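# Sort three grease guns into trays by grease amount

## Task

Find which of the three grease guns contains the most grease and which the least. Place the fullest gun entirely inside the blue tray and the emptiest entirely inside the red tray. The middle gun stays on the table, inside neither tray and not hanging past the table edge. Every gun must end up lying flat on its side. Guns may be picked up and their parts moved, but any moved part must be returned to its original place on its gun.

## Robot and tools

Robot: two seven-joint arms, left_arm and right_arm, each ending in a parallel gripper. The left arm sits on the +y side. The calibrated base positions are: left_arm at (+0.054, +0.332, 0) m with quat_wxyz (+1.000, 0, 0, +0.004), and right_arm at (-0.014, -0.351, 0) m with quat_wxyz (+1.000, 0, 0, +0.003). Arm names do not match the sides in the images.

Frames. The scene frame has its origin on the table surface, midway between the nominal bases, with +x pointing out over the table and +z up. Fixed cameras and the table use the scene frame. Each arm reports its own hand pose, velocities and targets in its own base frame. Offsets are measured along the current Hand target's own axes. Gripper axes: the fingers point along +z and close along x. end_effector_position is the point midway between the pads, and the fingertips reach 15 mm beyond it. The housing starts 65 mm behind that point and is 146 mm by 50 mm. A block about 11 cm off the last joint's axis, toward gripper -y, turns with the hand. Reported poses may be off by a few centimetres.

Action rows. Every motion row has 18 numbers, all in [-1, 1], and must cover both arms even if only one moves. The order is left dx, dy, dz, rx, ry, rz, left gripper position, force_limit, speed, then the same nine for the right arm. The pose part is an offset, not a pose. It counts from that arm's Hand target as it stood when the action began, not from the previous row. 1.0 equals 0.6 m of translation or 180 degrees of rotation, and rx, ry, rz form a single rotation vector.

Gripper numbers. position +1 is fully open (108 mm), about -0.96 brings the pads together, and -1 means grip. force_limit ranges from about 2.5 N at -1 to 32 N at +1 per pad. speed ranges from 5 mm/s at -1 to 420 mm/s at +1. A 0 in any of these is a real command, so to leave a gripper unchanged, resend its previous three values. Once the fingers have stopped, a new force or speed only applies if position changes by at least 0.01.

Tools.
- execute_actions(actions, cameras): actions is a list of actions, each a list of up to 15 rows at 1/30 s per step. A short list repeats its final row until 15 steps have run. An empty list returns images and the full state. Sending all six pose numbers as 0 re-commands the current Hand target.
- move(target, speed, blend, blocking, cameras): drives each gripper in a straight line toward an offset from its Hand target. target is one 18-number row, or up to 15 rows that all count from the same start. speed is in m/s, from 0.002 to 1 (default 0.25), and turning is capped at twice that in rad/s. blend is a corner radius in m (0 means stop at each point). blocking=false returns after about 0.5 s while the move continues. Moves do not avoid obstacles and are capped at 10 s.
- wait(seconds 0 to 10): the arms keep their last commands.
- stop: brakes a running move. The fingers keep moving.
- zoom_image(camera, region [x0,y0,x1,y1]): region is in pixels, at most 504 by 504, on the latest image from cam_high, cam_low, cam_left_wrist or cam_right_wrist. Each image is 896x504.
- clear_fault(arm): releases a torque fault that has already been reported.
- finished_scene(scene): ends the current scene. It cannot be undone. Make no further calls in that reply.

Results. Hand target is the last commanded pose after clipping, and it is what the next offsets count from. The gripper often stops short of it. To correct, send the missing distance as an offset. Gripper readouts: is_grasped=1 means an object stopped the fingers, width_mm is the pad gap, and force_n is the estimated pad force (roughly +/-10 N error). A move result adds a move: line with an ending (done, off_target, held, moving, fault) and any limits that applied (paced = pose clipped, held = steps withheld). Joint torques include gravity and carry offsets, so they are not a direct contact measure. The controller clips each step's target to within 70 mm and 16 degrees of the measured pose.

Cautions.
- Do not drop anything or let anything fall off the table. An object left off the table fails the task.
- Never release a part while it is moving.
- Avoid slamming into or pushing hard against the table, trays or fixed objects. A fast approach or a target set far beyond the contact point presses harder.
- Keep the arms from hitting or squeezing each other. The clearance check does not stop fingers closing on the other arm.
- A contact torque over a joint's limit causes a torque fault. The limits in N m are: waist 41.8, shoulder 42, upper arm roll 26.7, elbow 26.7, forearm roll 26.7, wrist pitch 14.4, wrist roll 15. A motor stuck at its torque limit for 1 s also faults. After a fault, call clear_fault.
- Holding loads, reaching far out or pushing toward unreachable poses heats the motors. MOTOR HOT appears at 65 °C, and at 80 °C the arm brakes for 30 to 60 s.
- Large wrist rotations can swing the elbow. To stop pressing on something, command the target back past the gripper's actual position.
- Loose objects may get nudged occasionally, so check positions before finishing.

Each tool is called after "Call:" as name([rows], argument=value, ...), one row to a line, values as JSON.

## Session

Call:
execute_actions(actions=[])

Scene clock: 0.00 s.
left_arm: end_effector_position=(+0.0526, +0.2888, +0.2249) width_mm=0.00 is_grasped=0 force_n=0.00 end_effector_quat_wxyz=(-0.560, +0.746, +0.255, -0.257) | right_arm: end_effector_position=(+0.1297, +0.1326, +0.3831) width_mm=107.99 is_grasped=0 force_n=0.00 end_effector_quat_wxyz=(+0.657, -0.619, -0.318, +0.288)
Joint positions: left_arm=[0.949 -0.522 -0.445 0.225 1.112 1.36 1.638] | right_arm=[0.36 -0.315 -0.516 0.692 0.781 2.312 1.475]
Joint velocities: within noise
Joint torques (N m): no reading
Motor temperatures (°C): left_arm=[33 32 32 38 32 32 32] | right_arm=[32 34 34 33 32 39 33]
Hand target: left_arm +0.0526, +0.2888, +0.2249; -0.560, +0.746, +0.255, -0.257 | right_arm +0.1297, +0.1326, +0.3831; +0.657, -0.619, -0.318, +0.288
Tool commands: left_gripper/position=-0.964 left_gripper/force_limit=+1.0 left_gripper/speed=+1.0 right_gripper/position=+1.0 right_gripper/force_limit=+1.0 right_gripper/speed=+1.0

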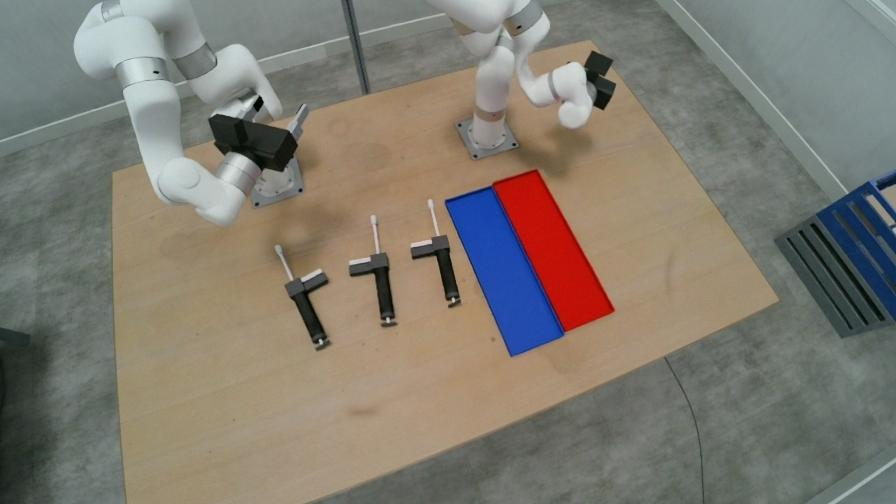

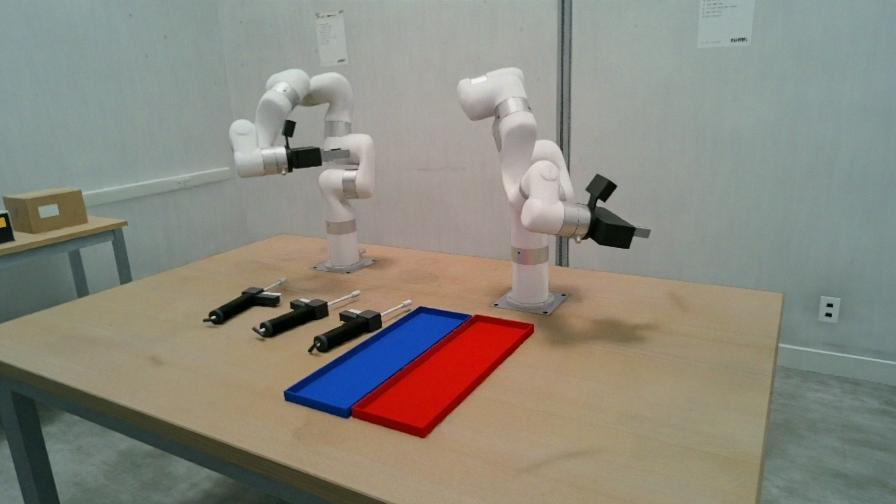

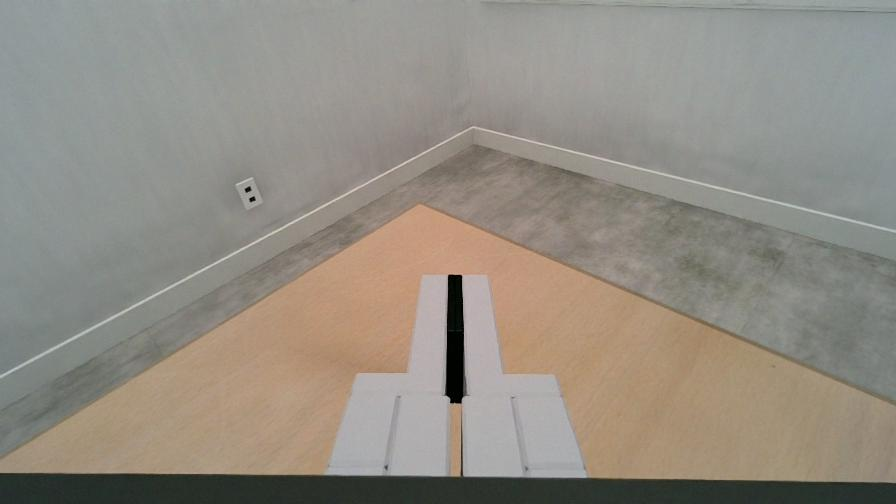

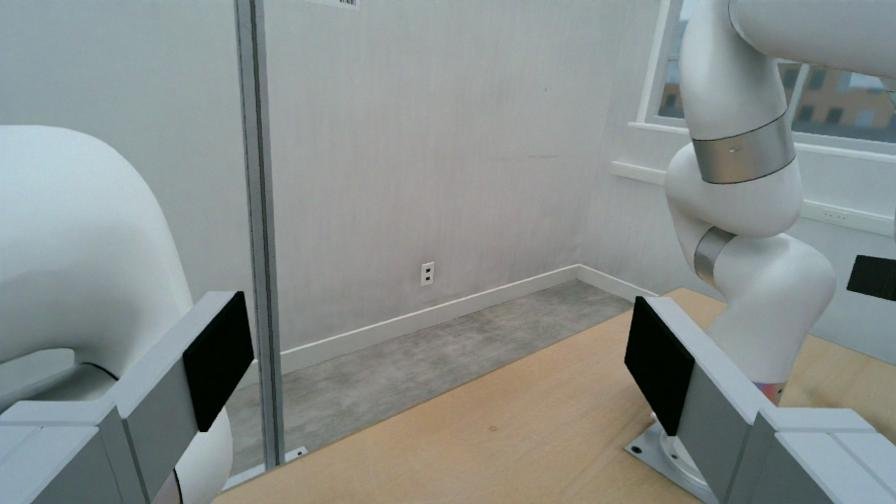

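Call:
move([
  [0.207,-0.06,-0.501,-0.39,0.179,0.177,0.31,0,0.5, 0.2,0.12,-0.15,-0.24,-0.094,-0.076,0.31,0,0.5],
  [-0.138,0.066,-0.864,-0.39,0.179,0.177,0.31,0,0.5, 0.442,0.156,-0.357,-0.481,-0.188,-0.153,0.31,0,0.5],
], speed=0.5, blend=[0.05,0], cameras=["all"])

Scene clock: 6.37 s.
left_arm: end_effector_position=(+0.3416, -0.1408, +0.3199) width_mm=70.05 is_grasped=0 force_n=0.00 end_effector_quat_wxyz=(+0.000, +1.000, +0.001, +0.000) | right_arm: end_effector_position=(+0.4646, +0.2087, +0.2993) width_mm=70.05 is_grasped=0 force_n=0.00 end_effector_quat_wxyz=(+0.000, +0.707, +0.707, -0.001)
Joint positions: left_arm=[0.258 -0.441 -0.521 1.007 -0.217 1.4 2.172] | right_arm=[0.65 0.107 -0.242 1.436 0.026 1.334 1.189]
Joint torques (N m): left_arm=[1.27 -9.29 3.76 13.66 1.35 -1.23 -0.31] | right_arm=[1.78 -26.08 0.06 26.39 -0.47 -2.5 0.39]
Hand target: left_arm +0.3416, -0.1408, +0.3199; +0.000, +1.000, +0.001, +0.000 | right_arm +0.4646, +0.2088, +0.2993; +0.000, +0.707, +0.707, -0.001
Off the commanded pose: left_arm 0.000 m, 0 deg | right_arm 0.000 m, 0 deg.
move: done

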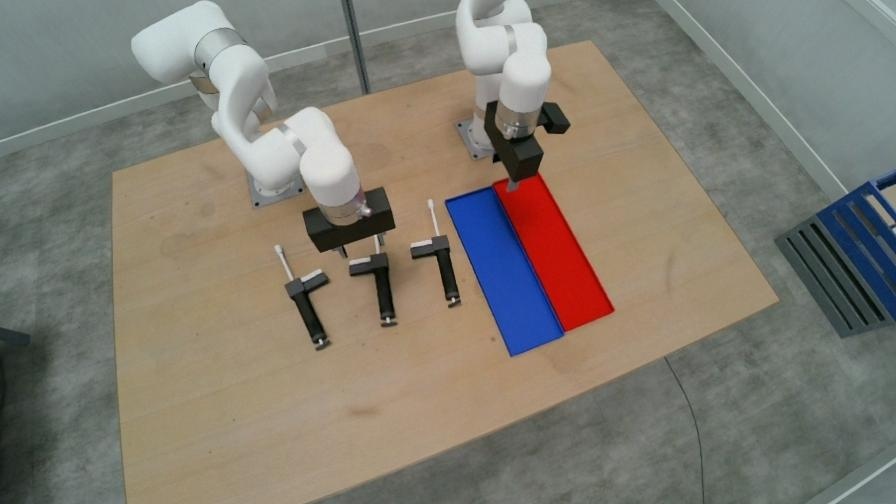

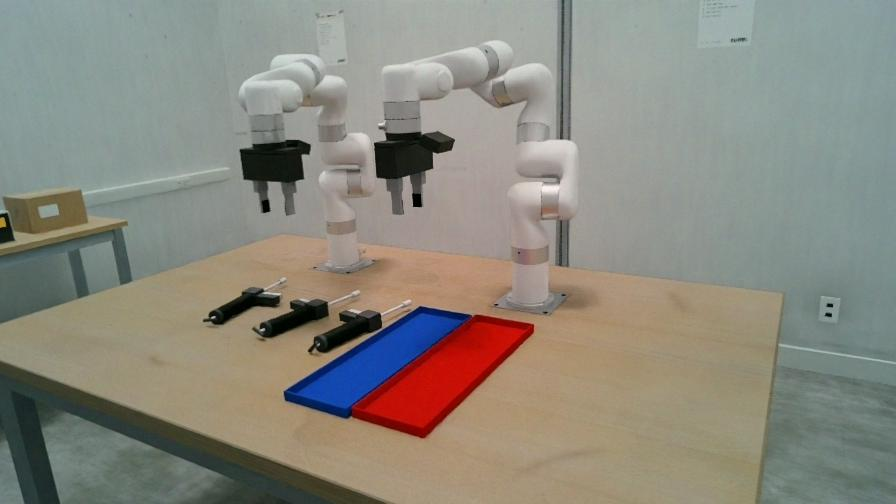

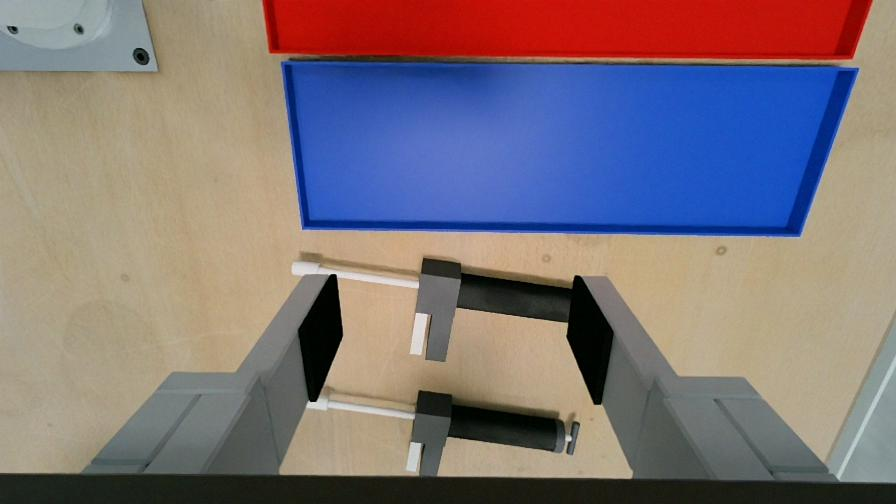

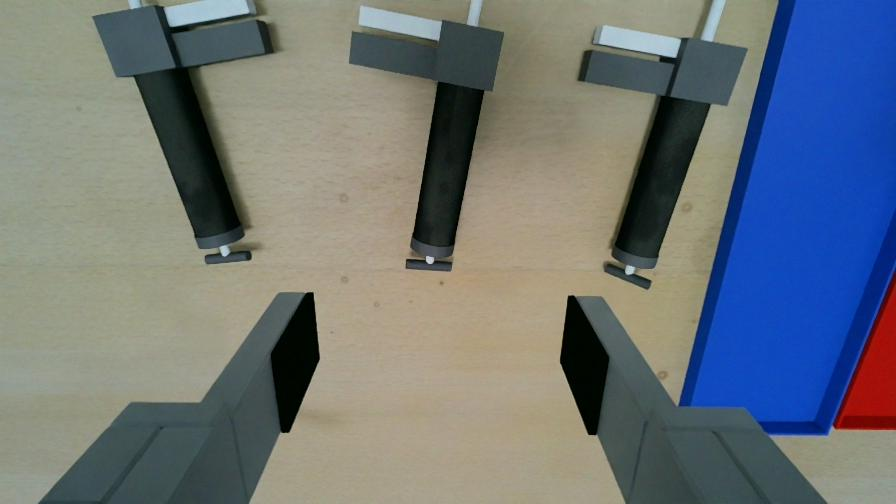

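Call:
move([
  [0,0,0,0,0,0,0.31,0,0.5, 0.015,-0.021,0.41,0,0,0.057,0.31,0,0.5],
  [0,0,0,0,0,0,0.31,0,0.5, 0.015,-0.021,0.455,0,0,0.057,0.31,0,0.5],
  [0,0,0,0,0,0,0.31,0,0.5, 0.015,-0.021,0.455,0,0,0.057,-1,0.6,-0.2],
  [0,0,0,0,0,0,0.31,0,0.5, 0.015,-0.021,0.25,0,0,0.057,-1,0.6,-0.2],
  [0,0,0,0,0,0,0.31,0,0.5, 0.1325,-0.082,0.0655,0,0,-0.498,-1,0.6,-0.2],
], speed=[0.3,0.12,0.1,0.25,0.5], blend=[0.01,0,0,0.03,0], cameras=["cam_left_wrist","cam_right_wrist","cam_high"])

Scene clock: 16.27 s.
left_arm: end_effector_position=(+0.3416, -0.1408, +0.3199) width_mm=70.05 is_grasped=0 force_n=0.00 end_effector_quat_wxyz=(+0.000, +1.000, +0.001, +0.000) | right_arm: end_effector_position=(+0.4154, +0.2882, +0.2600) width_mm=35.03 is_grasped=1 force_n=42.27 end_effector_quat_wxyz=(+0.000, +0.003, +1.000, +0.000)
Joint positions: left_arm=[0.258 -0.441 -0.521 1.007 -0.217 1.4 2.172] | right_arm=[0.681 0.101 -0.078 1.32 0.008 1.221 -0.179]
Joint torques (N m): left_arm=[0.19 -9.06 3.75 13.58 1.24 -1.16 -0.35] | right_arm=[-1.8 -29.37 0.47 32.58 0.16 -2.6 -0.24]
Hand target: left_arm +0.3416, -0.1408, +0.3199; +0.000, +1.000, +0.001, +0.000 | right_arm +0.4154, +0.2882, +0.2600; +0.000, +0.003, +1.000, +0.000
Off the commanded pose: left_arm 0.000 m, 0 deg | right_arm 0.000 m, 0 deg.
move: done
Images, in order (width x height): cam_high 896x504, cam_left_wrist 896x504, cam_right_wrist 896x504.

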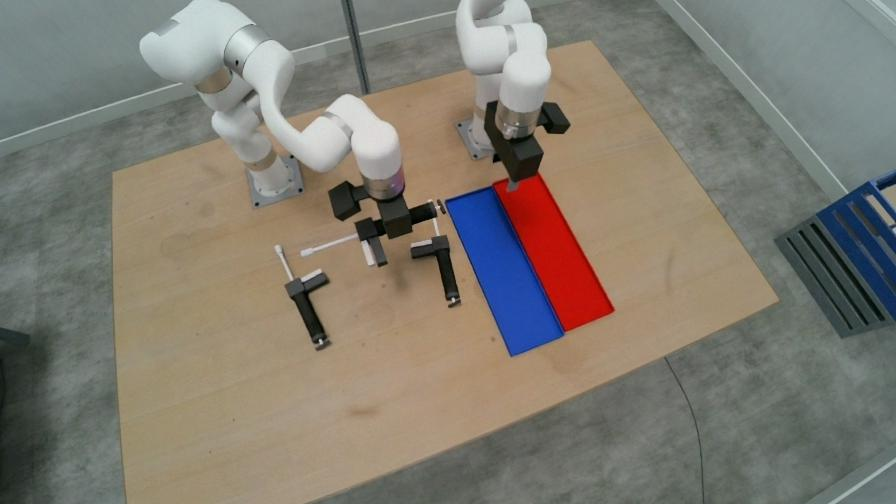

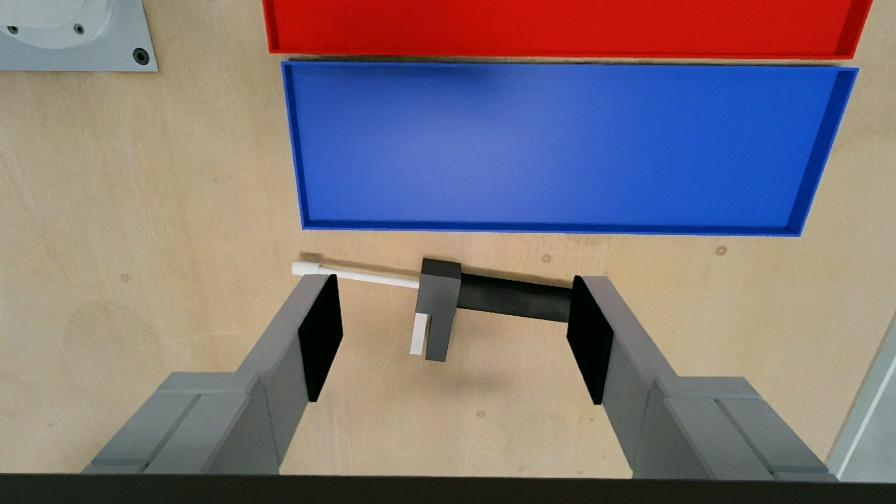

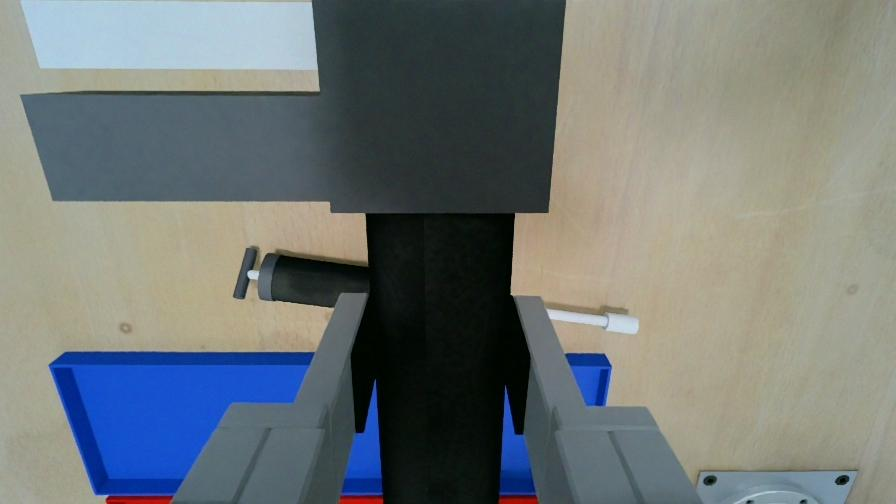

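Call:
move([
  [-0.002,0.239,0,0,0,0,0.31,0,0.5, 0,0,0,0,0,0,-1,0.6,-0.2],
  [-0.002,0.239,0.1,0,0,0,0.31,0,0.5, 0,0,0,0,0,0,-1,0.6,-0.2],
  [-0.002,0.239,0.1,0,0,0,-1,0,-0.2, 0,0,0,0,0,0,-1,0.6,-0.2],
], speed=[0.3,0.12,0.1], cameras=["cam_left_wrist"])

Call:
move(target=[0,-0.033,0,0,0,0,-1,0,-0.2, 0,0,0,0,0,0,-1,0.6,-0.2], speed=0.06, cameras=["cam_left_wrist"])

Scene clock: 19.73 s.
left_arm: end_effector_position=(+0.3407, -0.2842, +0.2599) width_mm=38.45 is_grasped=1 force_n=33.88 end_effector_quat_wxyz=(+0.000, +1.000, +0.001, +0.000) | right_arm: end_effector_position=(+0.4153, +0.2882, +0.2599) width_mm=35.03 is_grasped=1 force_n=43.24 end_effector_quat_wxyz=(-0.001, +0.003, +1.000, +0.000)
Joint positions: left_arm=[0.204 -0.166 -0.847 1.083 -0.133 1.196 1.768] | right_arm=[0.68 0.101 -0.077 1.32 0.008 1.221 -0.179]
Joint torques (N m): left_arm=[-1.64 -13.15 0.86 12.86 -0.57 -0.64 -0.28] | right_arm=[-2.92 -31.8 -2.17 33.41 -0.76 -3.89 0.34]
Hand target: left_arm +0.3406, -0.2842, +0.2599; +0.000, +1.000, +0.001, +0.000 | right_arm +0.4154, +0.2882, +0.2600; +0.000, +0.003, +1.000, +0.000
Off the commanded pose: left_arm 0.000 m, 0 deg | right_arm 0.000 m, 0 deg.
move: done
Images, in order (width x height): cam_left_wrist 896x504.

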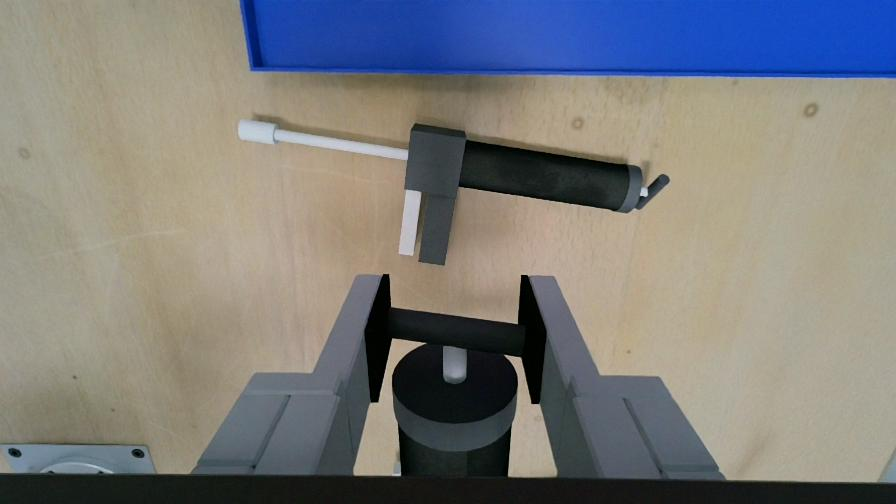

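Scene clock: 20.57 s.
left_arm: end_effector_position=(+0.3406, -0.2644, +0.2599) width_mm=38.45 is_grasped=1 force_n=33.91 end_effector_quat_wxyz=(+0.000, +1.000, +0.001, +0.000) | right_arm: end_effector_position=(+0.4154, +0.2882, +0.2600) width_mm=35.03 is_grasped=1 force_n=43.36 end_effector_quat_wxyz=(+0.000, +0.003, +1.000, +0.000)
Joint positions: left_arm=[0.209 -0.22 -0.803 1.041 -0.169 1.2 1.834] | right_arm=[0.68 0.101 -0.077 1.32 0.008 1.221 -0.179]
Joint torques (N m): left_arm=[0.8 -14.45 2.9 12.06 -0.67 -0.53 0.41] | right_arm=[-4.22 -31.56 -3.43 33.38 -1.44 -3.14 0.73]
Hand target: left_arm +0.3406, -0.2644, +0.2599; +0.000, +1.000, +0.001, +0.000 | right_arm +0.4154, +0.2882, +0.2600; +0.000, +0.003, +1.000, +0.000
Off the commanded pose: left_arm 0.000 m, 0 deg | right_arm 0.000 m, 0 deg.
move: done
Images, in order (width x height): cam_left_wrist 896x504.

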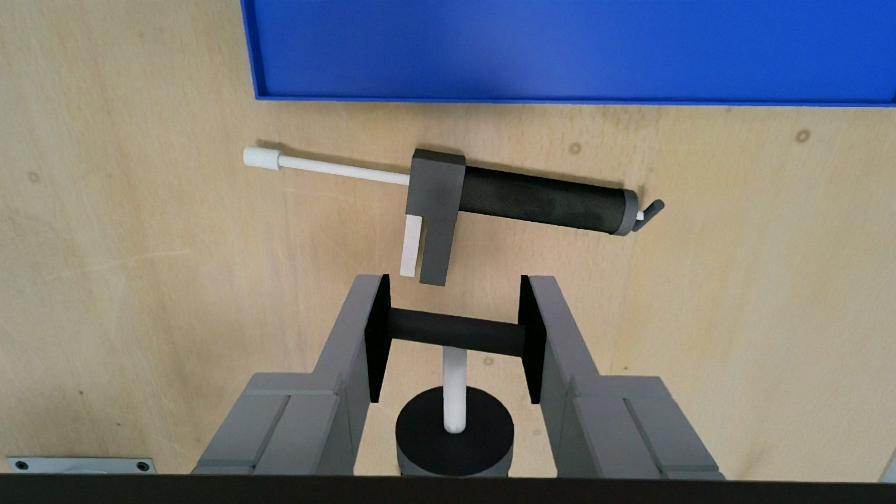

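Call:
move(target=[0,-0.03,0,0,0,0,-1,0,-0.2, 0,0,0,0,0,0,-1,0.6,-0.2], speed=0.06)

Call:
move(target=[0,-0.03,0,0,0,0,-1,0,-0.2, 0,0,0,0,0,0,-1,0.6,-0.2], speed=0.06)

Scene clock: 21.77 s.
left_arm: end_effector_position=(+0.3406, -0.2464, +0.2599) width_mm=38.45 is_grasped=1 force_n=33.91 end_effector_quat_wxyz=(+0.000, +1.000, +0.001, +0.000) | right_arm: end_effector_position=(+0.4154, +0.2882, +0.2600) width_mm=35.03 is_grasped=1 force_n=43.32 end_effector_quat_wxyz=(+0.000, +0.003, +1.000, +0.000)
Joint positions: left_arm=[0.211 -0.263 -0.763 1.005 -0.194 1.204 1.891] | right_arm=[0.68 0.101 -0.077 1.32 0.008 1.221 -0.179]
Joint torques (N m): left_arm=[0.65 -14.22 3.44 12.1 -0.41 -0.56 0.31] | right_arm=[-4.52 -31.45 -3.11 32.6 -1.4 -2.97 0.51]
Hand target: left_arm +0.3406, -0.2464, +0.2599; +0.000, +1.000, +0.001, +0.000 | right_arm +0.4154, +0.2882, +0.2600; +0.000, +0.003, +1.000, +0.000
Off the commanded pose: left_arm 0.000 m, 0 deg | right_arm 0.000 m, 0 deg.
move: done

Scene clock: 22.57 s.
left_arm: end_effector_position=(+0.3405, -0.2284, +0.2599) width_mm=38.45 is_grasped=1 force_n=33.90 end_effector_quat_wxyz=(+0.000, +1.000, +0.001, +0.000) | right_arm: end_effector_position=(+0.4154, +0.2882, +0.2600) width_mm=35.03 is_grasped=1 force_n=43.30 end_effector_quat_wxyz=(+0.000, +0.003, +1.000, +0.000)
Joint positions: left_arm=[0.214 -0.301 -0.724 0.972 -0.212 1.208 1.944] | right_arm=[0.68 0.101 -0.077 1.32 0.008 1.221 -0.179]
Joint torques (N m): left_arm=[1.25 -13.66 3.81 12.04 -0.34 -0.53 0.37] | right_arm=[-3.74 -31.66 -2.73 32.13 -1.04 -2.84 0.6]
Hand target: left_arm +0.3405, -0.2284, +0.2599; +0.000, +1.000, +0.001, +0.000 | right_arm +0.4154, +0.2882, +0.2600; +0.000, +0.003, +1.000, +0.000
Off the commanded pose: left_arm 0.000 m, 0 deg | right_arm 0.000 m, 0 deg.
move: done

Travel 56 mm free so far; continue.

Call:
move(target=[0,-0.03,0,0,0,0,-1,0,-0.2, 0,0,0,0,0,0,-1,0.6,-0.2], speed=0.06)

Call:
move(target=[0,-0.03,0,0,0,0,-1,0,-0.2, 0,0,0,0,0,0,-1,0.6,-0.2], speed=0.06)

Scene clock: 23.70 s.
left_arm: end_effector_position=(+0.3405, -0.2104, +0.2599) width_mm=38.45 is_grasped=1 force_n=33.89 end_effector_quat_wxyz=(+0.000, +1.000, +0.001, +0.000) | right_arm: end_effector_position=(+0.4154, +0.2882, +0.2600) width_mm=35.03 is_grasped=1 force_n=43.26 end_effector_quat_wxyz=(+0.000, +0.003, +1.000, +0.000)
Joint positions: left_arm=[0.217 -0.335 -0.685 0.941 -0.224 1.213 1.994] | right_arm=[0.68 0.101 -0.077 1.32 0.008 1.221 -0.179]
Joint torques (N m): left_arm=[1.33 -13.6 4.25 12.16 -0.34 -0.63 0.41] | right_arm=[-3.71 -31.39 -2.29 32.06 -0.89 -3.16 0.61]
Hand target: left_arm +0.3405, -0.2104, +0.2599; +0.000, +1.000, +0.001, +0.000 | right_arm +0.4154, +0.2882, +0.2600; +0.000, +0.003, +1.000, +0.000
Off the commanded pose: left_arm 0.000 m, 0 deg | right_arm 0.000 m, 0 deg.
move: done

Scene clock: 24.50 s.
left_arm: end_effector_position=(+0.3405, -0.1924, +0.2599) width_mm=38.45 is_grasped=1 force_n=33.92 end_effector_quat_wxyz=(+0.000, +1.000, +0.001, +0.000) | right_arm: end_effector_position=(+0.4153, +0.2882, +0.2600) width_mm=35.03 is_grasped=1 force_n=42.82 end_effector_quat_wxyz=(+0.000, +0.003, +1.000, +0.000)
Joint positions: left_arm=[0.221 -0.365 -0.648 0.913 -0.232 1.217 2.042] | right_arm=[0.681 0.101 -0.078 1.32 0.008 1.221 -0.179]
Joint torques (N m): left_arm=[11.18 -13.52 11.98 8.14 7.43 0.66 0.38] | right_arm=[-20.55 -29.71 -17.58 23.45 -6.88 1.95 0.11]
Hand target: left_arm +0.3405, -0.1924, +0.2599; +0.000, +1.000, +0.001, +0.000 | right_arm +0.4154, +0.2882, +0.2600; +0.000, +0.003, +1.000, +0.000
Off the commanded pose: left_arm 0.000 m, 0 deg | right_arm 0.000 m, 0 deg.
move: done

Call:
move([
  [0,0.145,0,0,0,0,-1,0,-0.2, 0,0,0,0,0,0,-1,0.6,-0.2],
  [0,0.154,0,0,0,0,-1,0,-0.2, 0,0,0,0,0,0,-1,0.6,-0.2],
], speed=[0.12,0.04], cameras=["cam_left_wrist"])

Scene clock: 26.37 s.
left_arm: end_effector_position=(+0.3406, -0.2847, +0.2598) width_mm=38.45 is_grasped=1 force_n=33.91 end_effector_quat_wxyz=(+0.000, +1.000, +0.001, +0.000) | right_arm: end_effector_position=(+0.4154, +0.2882, +0.2600) width_mm=35.03 is_grasped=1 force_n=43.48 end_effector_quat_wxyz=(-0.001, +0.003, +1.000, +0.000)
Joint positions: left_arm=[0.203 -0.164 -0.848 1.084 -0.131 1.196 1.765] | right_arm=[0.68 0.101 -0.078 1.32 0.008 1.221 -0.179]
Joint torques (N m): left_arm=[-4 -11.49 -1.15 14.09 -0.88 -1.09 -0.3] | right_arm=[-0.15 -31.66 0.47 34.09 0.18 -4.62 0.45]
Hand target: left_arm +0.3406, -0.2848, +0.2599; +0.000, +1.000, +0.001, +0.000 | right_arm +0.4154, +0.2882, +0.2600; +0.000, +0.003, +1.000, +0.000
Off the commanded pose: left_arm 0.000 m, 0 deg | right_arm 0.000 m, 0 deg.
move: done
Images, in order (width x height): cam_left_wrist 896x504.

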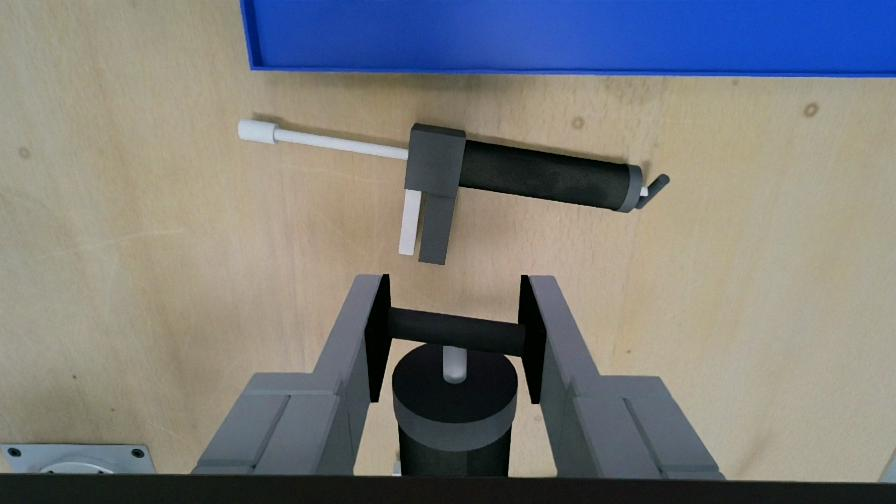

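Call:
move([
  [0,0,0,0,0,0,0.31,0,0.3, 0,0,0,0,0,0,-1,0.6,-0.2],
  [0,-0.02,-0.12,0,0,0,0.31,0,0.3, 0,0,0,0,0,0,-1,0.6,-0.2],
  [0,-0.2,-0.15,0,0,0,0.31,0,0.3, 0.0102,-0.116,0,0,0,-0.5,-1,0.6,-0.2],
  [0,-0.2,-0.15,0,0,0,0.31,0,0.3, 0.0102,-0.116,0.34,0,0,-0.5,-1,0.6,-0.2],
  [0,-0.2,-0.15,0,0,0,0.31,0,0.3, 0.0102,-0.116,0.3885,0,0,-0.5,-1,0.6,-0.2],
  [0,-0.2,-0.15,0,0,0,0.31,0,0.3, 0.0102,-0.116,0.3885,0,0,-0.5,0.31,0,0],
  [0,-0.2,-0.15,0,0,0,0.31,0,0.3, 0.0102,-0.116,0.2,0,0,-0.5,0.31,0,0],
], speed=[0.05,0.2,0.5,0.3,0.07,0.1,0.25], blend=[0,0.02,0.01,0.01,0,0,0], cameras=["cam_high"])

Scene clock: 34.00 s.
left_arm: end_effector_position=(+0.3404, -0.1648, +0.3499) width_mm=70.05 is_grasped=0 force_n=0.00 end_effector_quat_wxyz=(+0.000, +1.000, +0.001, +0.000) | right_arm: end_effector_position=(+0.4087, +0.2185, +0.1400) width_mm=70.04 is_grasped=0 force_n=0.00 end_effector_quat_wxyz=(+0.001, +0.705, -0.709, +0.000)
Joint positions: left_arm=[0.25 -0.41 -0.554 1.124 -0.212 1.48 2.108] | right_arm=[0.604 0.09 -0.115 0.945 0.013 0.857 -1.869]
Joint torques (N m): left_arm=[1.21 -12.9 4.42 12.8 1.22 -1.26 0.34] | right_arm=[1.68 -26.29 -0.05 26.46 -0.53 -1.94 0.32]
Hand target: left_arm +0.3404, -0.1648, +0.3499; +0.000, +1.000, +0.001, +0.000 | right_arm +0.4087, +0.2186, +0.1400; +0.001, +0.705, -0.709, +0.000
Off the commanded pose: left_arm 0.000 m, 0 deg | right_arm 0.000 m, 0 deg.
move: done
Images, in order (width x height): cam_high 896x504.

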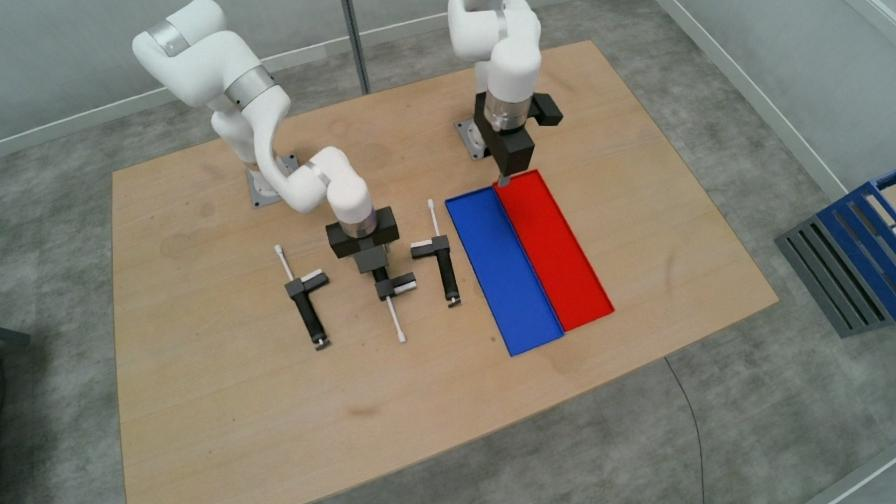

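Call:
move([
  [0,0,0,0,0,0,0.31,0,0.3, 0.2,-0.026,-0.02,0,0,0.48,0.31,0,0],
  [-0.0078,0.5,0.333,0,0,0.503,0.31,0,0.3, 0.4,-0.052,-0.02,0,0,0.944,0.31,0,0],
], speed=[0.5,0.5], blend=[0.05,0], cameras=["cam_left_wrist","cam_right_wrist"])

Scene clock: 38.67 s.
left_arm: end_effector_position=(+0.3362, -0.4648, +0.1500) width_mm=70.05 is_grasped=0 force_n=0.00 end_effector_quat_wxyz=(+0.000, +0.704, -0.710, +0.000) | right_arm: end_effector_position=(+0.4384, -0.0216, +0.1522) width_mm=70.05 is_grasped=0 force_n=0.00 end_effector_quat_wxyz=(+0.000, +0.645, +0.764, -0.001)
Joint positions: left_arm=[-0.25 0.576 -0.855 1.447 0.481 1.095 2.683] | right_arm=[0.34 -0.007 -0.388 0.869 -0.005 0.876 0.57]
Joint torques (N m): left_arm=[-0.66 -31.24 -7.63 12.42 1.22 -1.18 0.29] | right_arm=[-1.81 -20.06 -0.4 26.77 -0.72 -2.47 0.37]
Hand target: left_arm +0.3362, -0.4648, +0.1500; +0.000, +0.704, -0.710, +0.000 | right_arm +0.4384, -0.0216, +0.1522; +0.000, +0.645, +0.764, -0.001
Off the commanded pose: left_arm 0.000 m, 0 deg | right_arm 0.000 m, 0 deg.
move: done
Images, in order (width x height): cam_left_wrist 896x504, cam_right_wrist 896x504.

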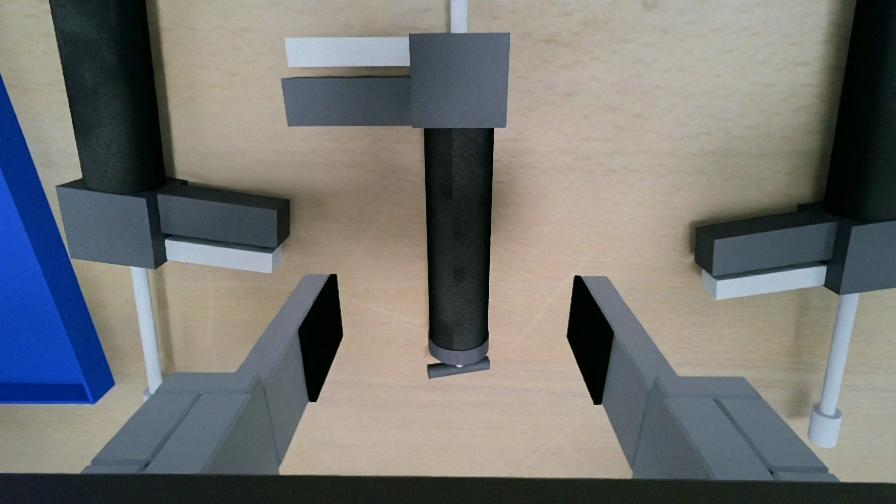

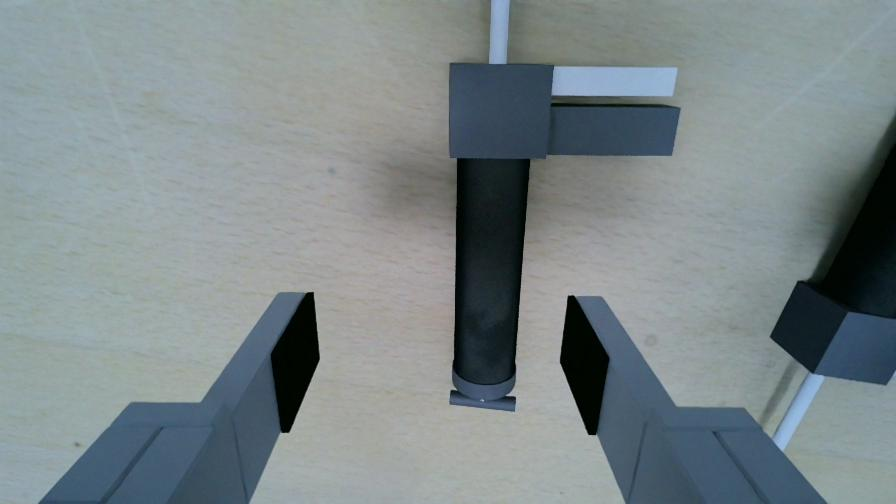

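Call:
move([
  [0.002,0.01,0.16,0,0,0,0.31,0,0.3, 0.052,0.042,0.16,0,0,0,0.31,0,0],
  [0.002,0.01,0.206,0,0,0,0.31,0,0.3, 0.052,0.042,0.21,0,0,0,0.31,0,0],
  [0.002,0.01,0.206,0,0,0,-1,0.6,-0.2, 0.052,0.042,0.21,0,0,0,-1,0.6,-0.2],
  [0.002,0.01,-0.083,0,0,0,-1,0.6,-0.2, 0.052,0.042,-0.1,0,0,0,-1,0.6,-0.2],
  [-0.462,-0.076,-0.083,0,0,0.004,-1,0.6,-0.2, 0.08,0.042,-0.18,0,0,0,-1,0.6,-0.2],
  [-0.462,-0.076,0.117,0,0,0.004,-1,0.6,-0.2, 0.417,0.032,-0.18,0,0,-0.4447,-1,0.6,-0.2],
], speed=[0.3,0.12,0.1,0.25,0.4,0.4], blend=[0.01,0,0,0.03,0.01,0], cameras=["cam_left_wrist","cam_right_wrist","cam_high"])

Scene clock: 45.80 s.
left_arm: end_effector_position=(+0.3840, -0.1880, +0.0799) width_mm=34.97 is_grasped=1 force_n=42.30 end_effector_quat_wxyz=(+0.000, +0.700, -0.714, +0.000) | right_arm: end_effector_position=(+0.4152, +0.2283, +0.2600) width_mm=35.22 is_grasped=1 force_n=32.27 end_effector_quat_wxyz=(+0.000, +0.002, +1.000, +0.000)
Joint positions: left_arm=[0.329 0.145 -0.78 0.757 0.167 0.66 3.369] | right_arm=[0.648 -0.006 -0.145 1.194 -0.001 1.2 -0.278]
Joint torques (N m): left_arm=[-0.74 -20.58 -1.59 13.13 1.22 -1.89 -0.38] | right_arm=[1.66 -25.83 0.75 31.89 0.26 -2.25 -0.13]
Hand target: left_arm +0.3840, -0.1879, +0.0799; +0.000, +0.700, -0.714, +0.000 | right_arm +0.4152, +0.2283, +0.2600; +0.000, +0.002, +1.000, +0.000
Off the commanded pose: left_arm 0.000 m, 0 deg | right_arm 0.000 m, 0 deg.
move: done
Images, in order (width x height): cam_high 896x504, cam_left_wrist 896x504, cam_right_wrist 896x504.

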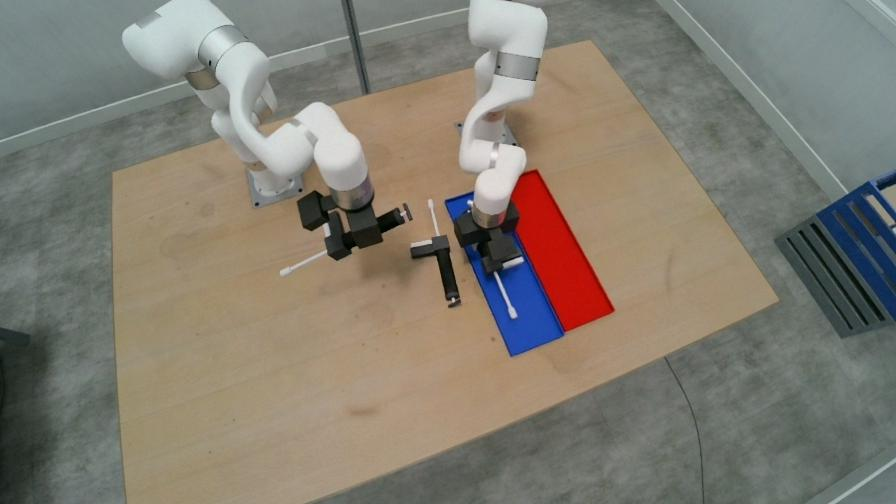

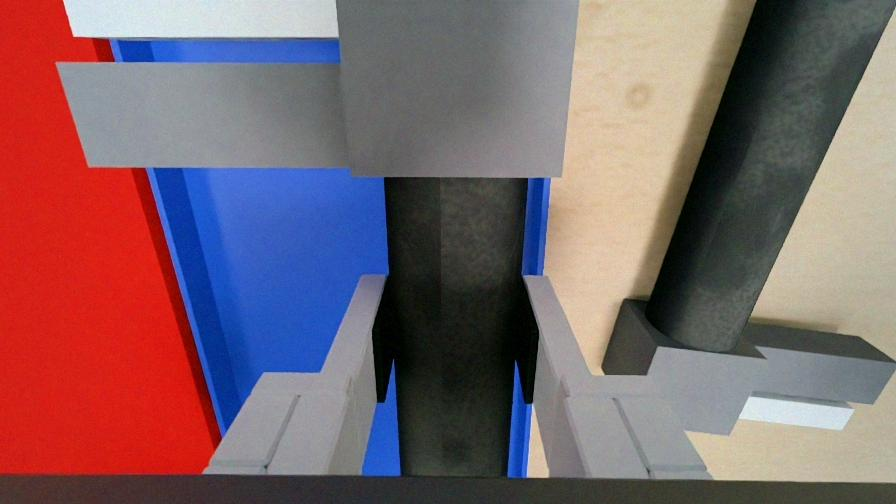

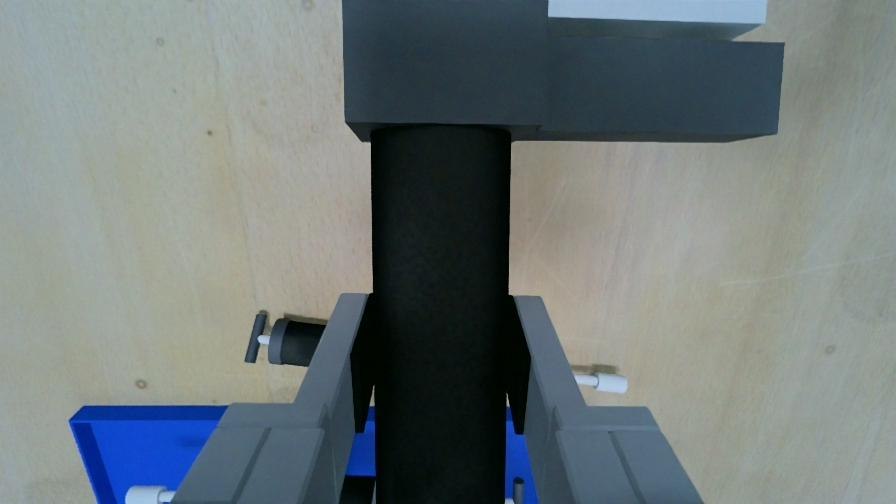

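Call:
move([
  [-0.02,0,0.06,0,0,0,-1,0.6,-0.2, 0,0,0,0,0,0,-1,0.6,-0.2],
  [-0.02,0,0.083,0,0,0,-1,0.6,-0.2, 0,0,0,0,0,0,-1,0.6,-0.2],
  [-0.02,0,0.083,0,0,0,0,0,0, 0,0,0,0,0,0,-1,0.6,-0.2],
  [-0.02,0,-0.2,0,0,0,0,0,0, 0,0,0,0,0,0,-1,0.6,-0.2],
  [0.283,0.068,-0.433,0,0,-0.505,0.31,0,0.3, 0,0,0,0,0,0,-1,0.6,-0.2],
], speed=[0.1,0.06,0.1,0.3,0.5], blend=[0.005,0,0,0.05,0], cameras=["cam_left_wrist","cam_low"])

Scene clock: 52.67 s.
left_arm: end_effector_position=(+0.3397, -0.3569, +0.3396) width_mm=70.05 is_grasped=0 force_n=0.00 end_effector_quat_wxyz=(+0.000, +1.000, -0.003, +0.000) | right_arm: end_effector_position=(+0.4152, +0.2283, +0.2600) width_mm=35.22 is_grasped=1 force_n=32.27 end_effector_quat_wxyz=(+0.000, +0.002, +1.000, +0.000)
Joint positions: left_arm=[0.34 0.134 -1.233 1.487 0.128 1.443 1.454] | right_arm=[0.648 -0.006 -0.145 1.194 -0.001 1.2 -0.278]
Joint torques (N m): left_arm=[-0.81 -10.98 -2.01 13.69 1.3 -1.12 -0.36] | right_arm=[1.36 -25.83 0.71 31.78 0.29 -2.54 0.13]
Hand target: left_arm +0.3397, -0.3569, +0.3396; +0.000, +1.000, -0.003, +0.000 | right_arm +0.4152, +0.2283, +0.2600; +0.000, +0.002, +1.000, +0.000
Off the commanded pose: left_arm 0.000 m, 0 deg | right_arm 0.000 m, 0 deg.
move: done
Images, in order (width x height): cam_low 896x504, cam_left_wrist 896x504.

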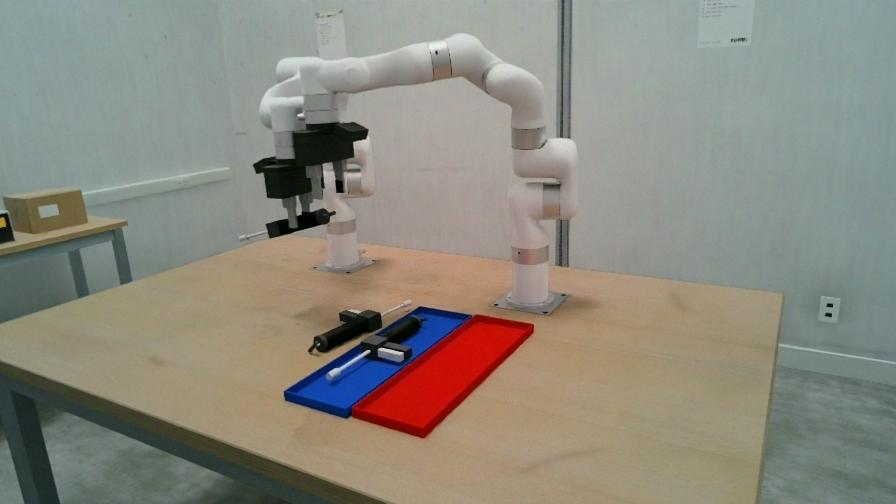

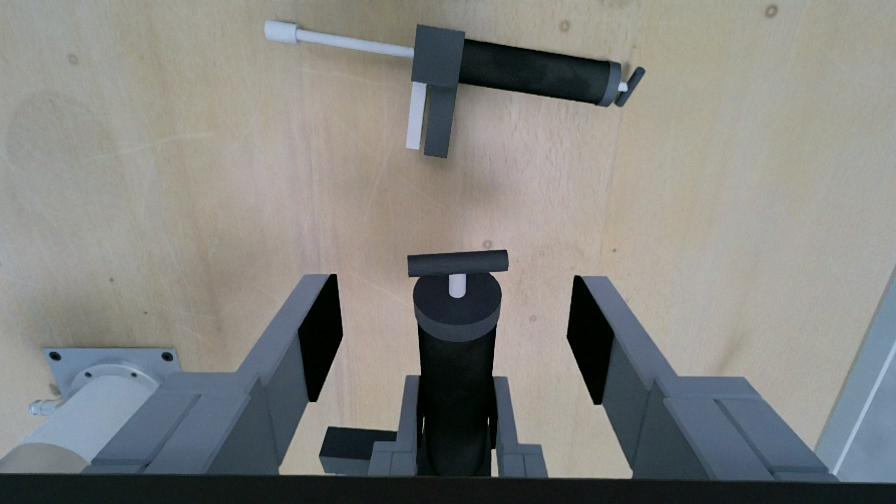

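Call:
move([
  [0.002,0.023,0.04,0,0,0,0.31,0,0.3, 0,0,0,0,0,0,-1,0.6,-0.2],
  [0.002,0.023,0.1,0,0,0,0.31,0,0.3, 0,0,0,0,0,0,-1,0.6,-0.2],
  [0.002,0.023,0.1,0,0,0,-1,0,-0.2, 0,0,0,0,0,0,-1,0.6,-0.2],
], speed=[0.2,0.12,0.1], blend=[0.01,0,0], cameras=["cam_left_wrist"])

Call:
move(target=[0,-0.03,-0.0065,0,0,0,-1,0,-0.2, 0,0,0,0,0,0,-1,0.6,-0.2], speed=0.06, cameras=["cam_left_wrist"])

Scene clock: 54.90 s.
left_arm: end_effector_position=(+0.3408, -0.3707, +0.2796) width_mm=38.98 is_grasped=1 force_n=30.93 end_effector_quat_wxyz=(+0.000, +1.000, -0.003, +0.000) | right_arm: end_effector_position=(+0.4152, +0.2283, +0.2600) width_mm=35.22 is_grasped=1 force_n=32.38 end_effector_quat_wxyz=(-0.001, +0.002, +1.000, +0.000)
Joint positions: left_arm=[0.28 0.216 -1.212 1.362 0.211 1.292 1.377] | right_arm=[0.648 -0.006 -0.145 1.194 -0.001 1.2 -0.278]
Joint torques (N m): left_arm=[-0.77 -14.55 -4.11 13.03 -0.06 -1.18 -0.33] | right_arm=[1.14 -26.37 -0.1 31.51 -0.05 -2.48 -0.04]
Hand target: left_arm +0.3408, -0.3707, +0.2796; +0.000, +1.000, -0.003, +0.000 | right_arm +0.4152, +0.2283, +0.2600; +0.000, +0.002, +1.000, +0.000
Off the commanded pose: left_arm 0.000 m, 0 deg | right_arm 0.000 m, 0 deg.
move: done
Images, in order (width x height): cam_left_wrist 896x504.

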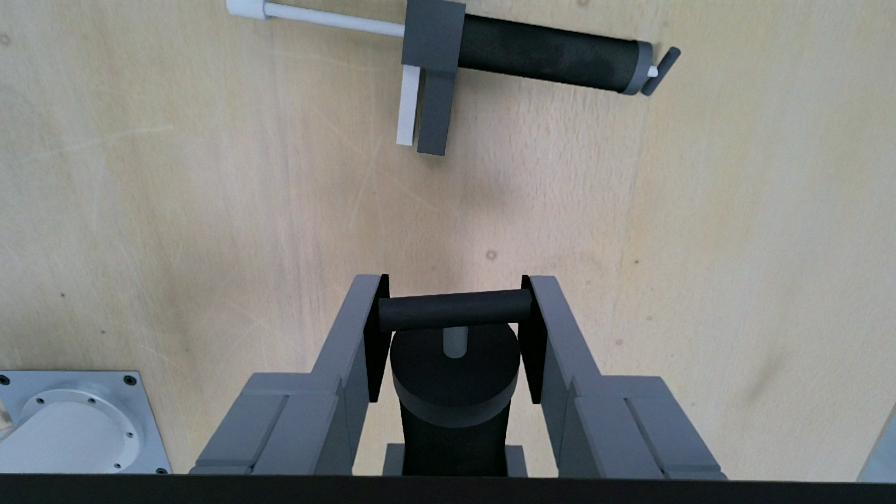

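Scene clock: 55.80 s.
left_arm: end_effector_position=(+0.3409, -0.3527, +0.2835) width_mm=38.98 is_grasped=1 force_n=31.11 end_effector_quat_wxyz=(+0.000, +1.000, -0.003, +0.000) | right_arm: end_effector_position=(+0.4152, +0.2283, +0.2601) width_mm=35.22 is_grasped=1 force_n=32.25 end_effector_quat_wxyz=(+0.000, +0.002, +1.000, +0.000)
Joint positions: left_arm=[0.38 0.116 -1.239 1.316 0.115 1.28 1.471] | right_arm=[0.649 -0.006 -0.145 1.194 -0.001 1.2 -0.278]
Joint torques (N m): left_arm=[6.53 -14.77 1.96 11.88 2.36 0.57 0.39] | right_arm=[-12.19 -23.95 -9.19 24.39 -4.27 0.12 -0.09]
Hand target: left_arm +0.3409, -0.3527, +0.2835; +0.000, +1.000, -0.003, +0.000 | right_arm +0.4152, +0.2283, +0.2600; +0.000, +0.002, +1.000, +0.000
Off the commanded pose: left_arm 0.000 m, 0 deg | right_arm 0.000 m, 0 deg.
move: done
Images, in order (width x height): cam_left_wrist 896x504.

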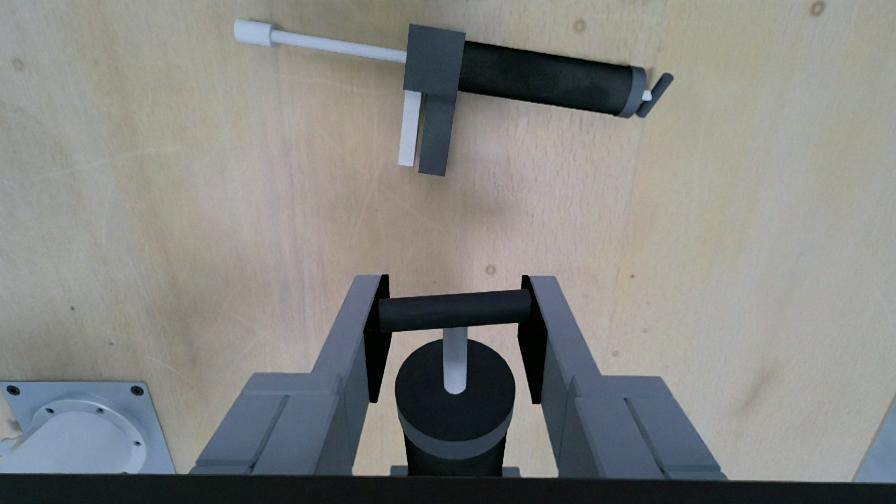

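Call:
move([
  [0,0.031,0.0065,0,0,0,-1,0,-0.2, 0,0,0,0,0,0,-1,0.6,-0.2],
  [0,0.029,0.0065,0,0,0,0.31,0,0.3, 0,0,0,0,0,0,-1,0.6,-0.2],
  [0,-0.01,-0.15,0,0,0,0.31,0,0.3, 0,0,0,0,0,0,-1,0.6,-0.2],
  [0,-0.22,-0.15,0,0,0,0.31,0,0.3, 0.01,-0.016,0,0,0,-0.5,-1,0.6,-0.2],
  [0,-0.22,-0.15,0,0,0,0.31,0,0.3, 0.01,-0.016,0.275,0,0,-0.5,-1,0.6,-0.2],
  [0,-0.22,-0.15,0,0,0,0.31,0,0.3, 0.01,-0.016,0.3885,0,0,-0.5,-1,0.6,-0.2],
], speed=[0.06,0.05,0.25,0.5,0.3,0.05], blend=[0,0,0.03,0.01,0.005,0], cameras=["cam_right_wrist","cam_low"])

Scene clock: 63.67 s.
left_arm: end_effector_position=(+0.3416, -0.2207, +0.3736) width_mm=70.05 is_grasped=0 force_n=0.00 end_effector_quat_wxyz=(+0.000, +1.000, -0.003, +0.000) | right_arm: end_effector_position=(+0.4089, +0.2186, +0.0270) width_mm=35.23 is_grasped=1 force_n=30.14 end_effector_quat_wxyz=(+0.001, +0.706, -0.709, +0.000)
Joint positions: left_arm=[0.471 -0.381 -0.831 1.292 -0.278 1.556 2.043] | right_arm=[0.64 0.331 -0.145 0.874 0.09 0.549 -1.926]
Joint torques (N m): left_arm=[-0.02 -7.71 5.73 12.49 -0.16 -1.44 0.31] | right_arm=[-2.52 -24.08 -1.09 20.92 0.42 -2.68 -0.27]
Hand target: left_arm +0.3416, -0.2207, +0.3736; +0.000, +1.000, -0.003, +0.000 | right_arm +0.4089, +0.2186, +0.0269; +0.001, +0.706, -0.709, +0.000
Off the commanded pose: left_arm 0.000 m, 0 deg | right_arm 0.000 m, 0 deg.
move: done
Images, in order (width x height): cam_low 896x504, cam_right_wrist 896x504.

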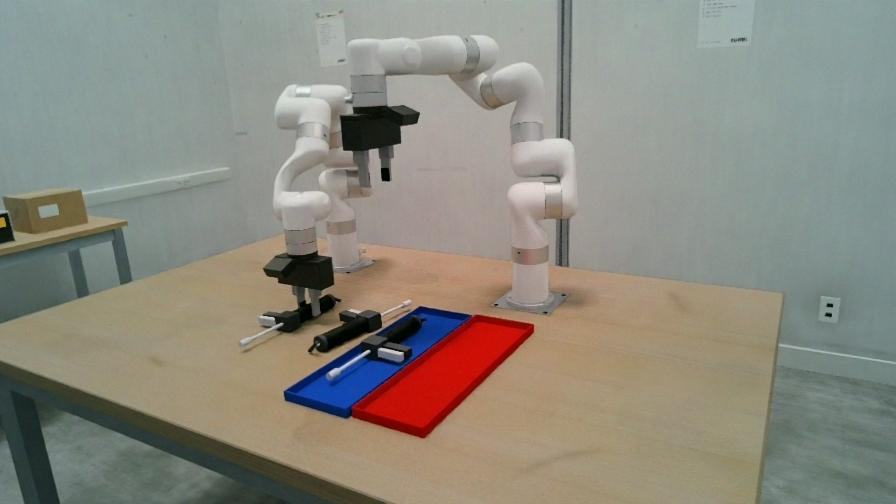

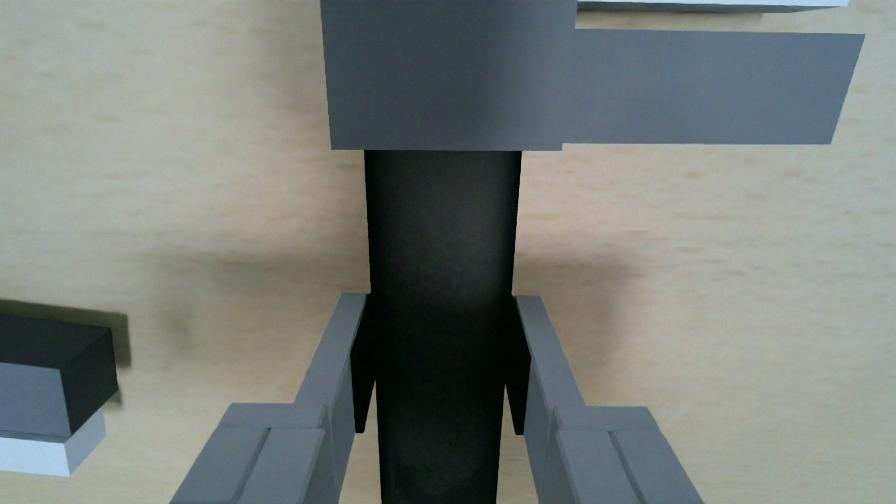

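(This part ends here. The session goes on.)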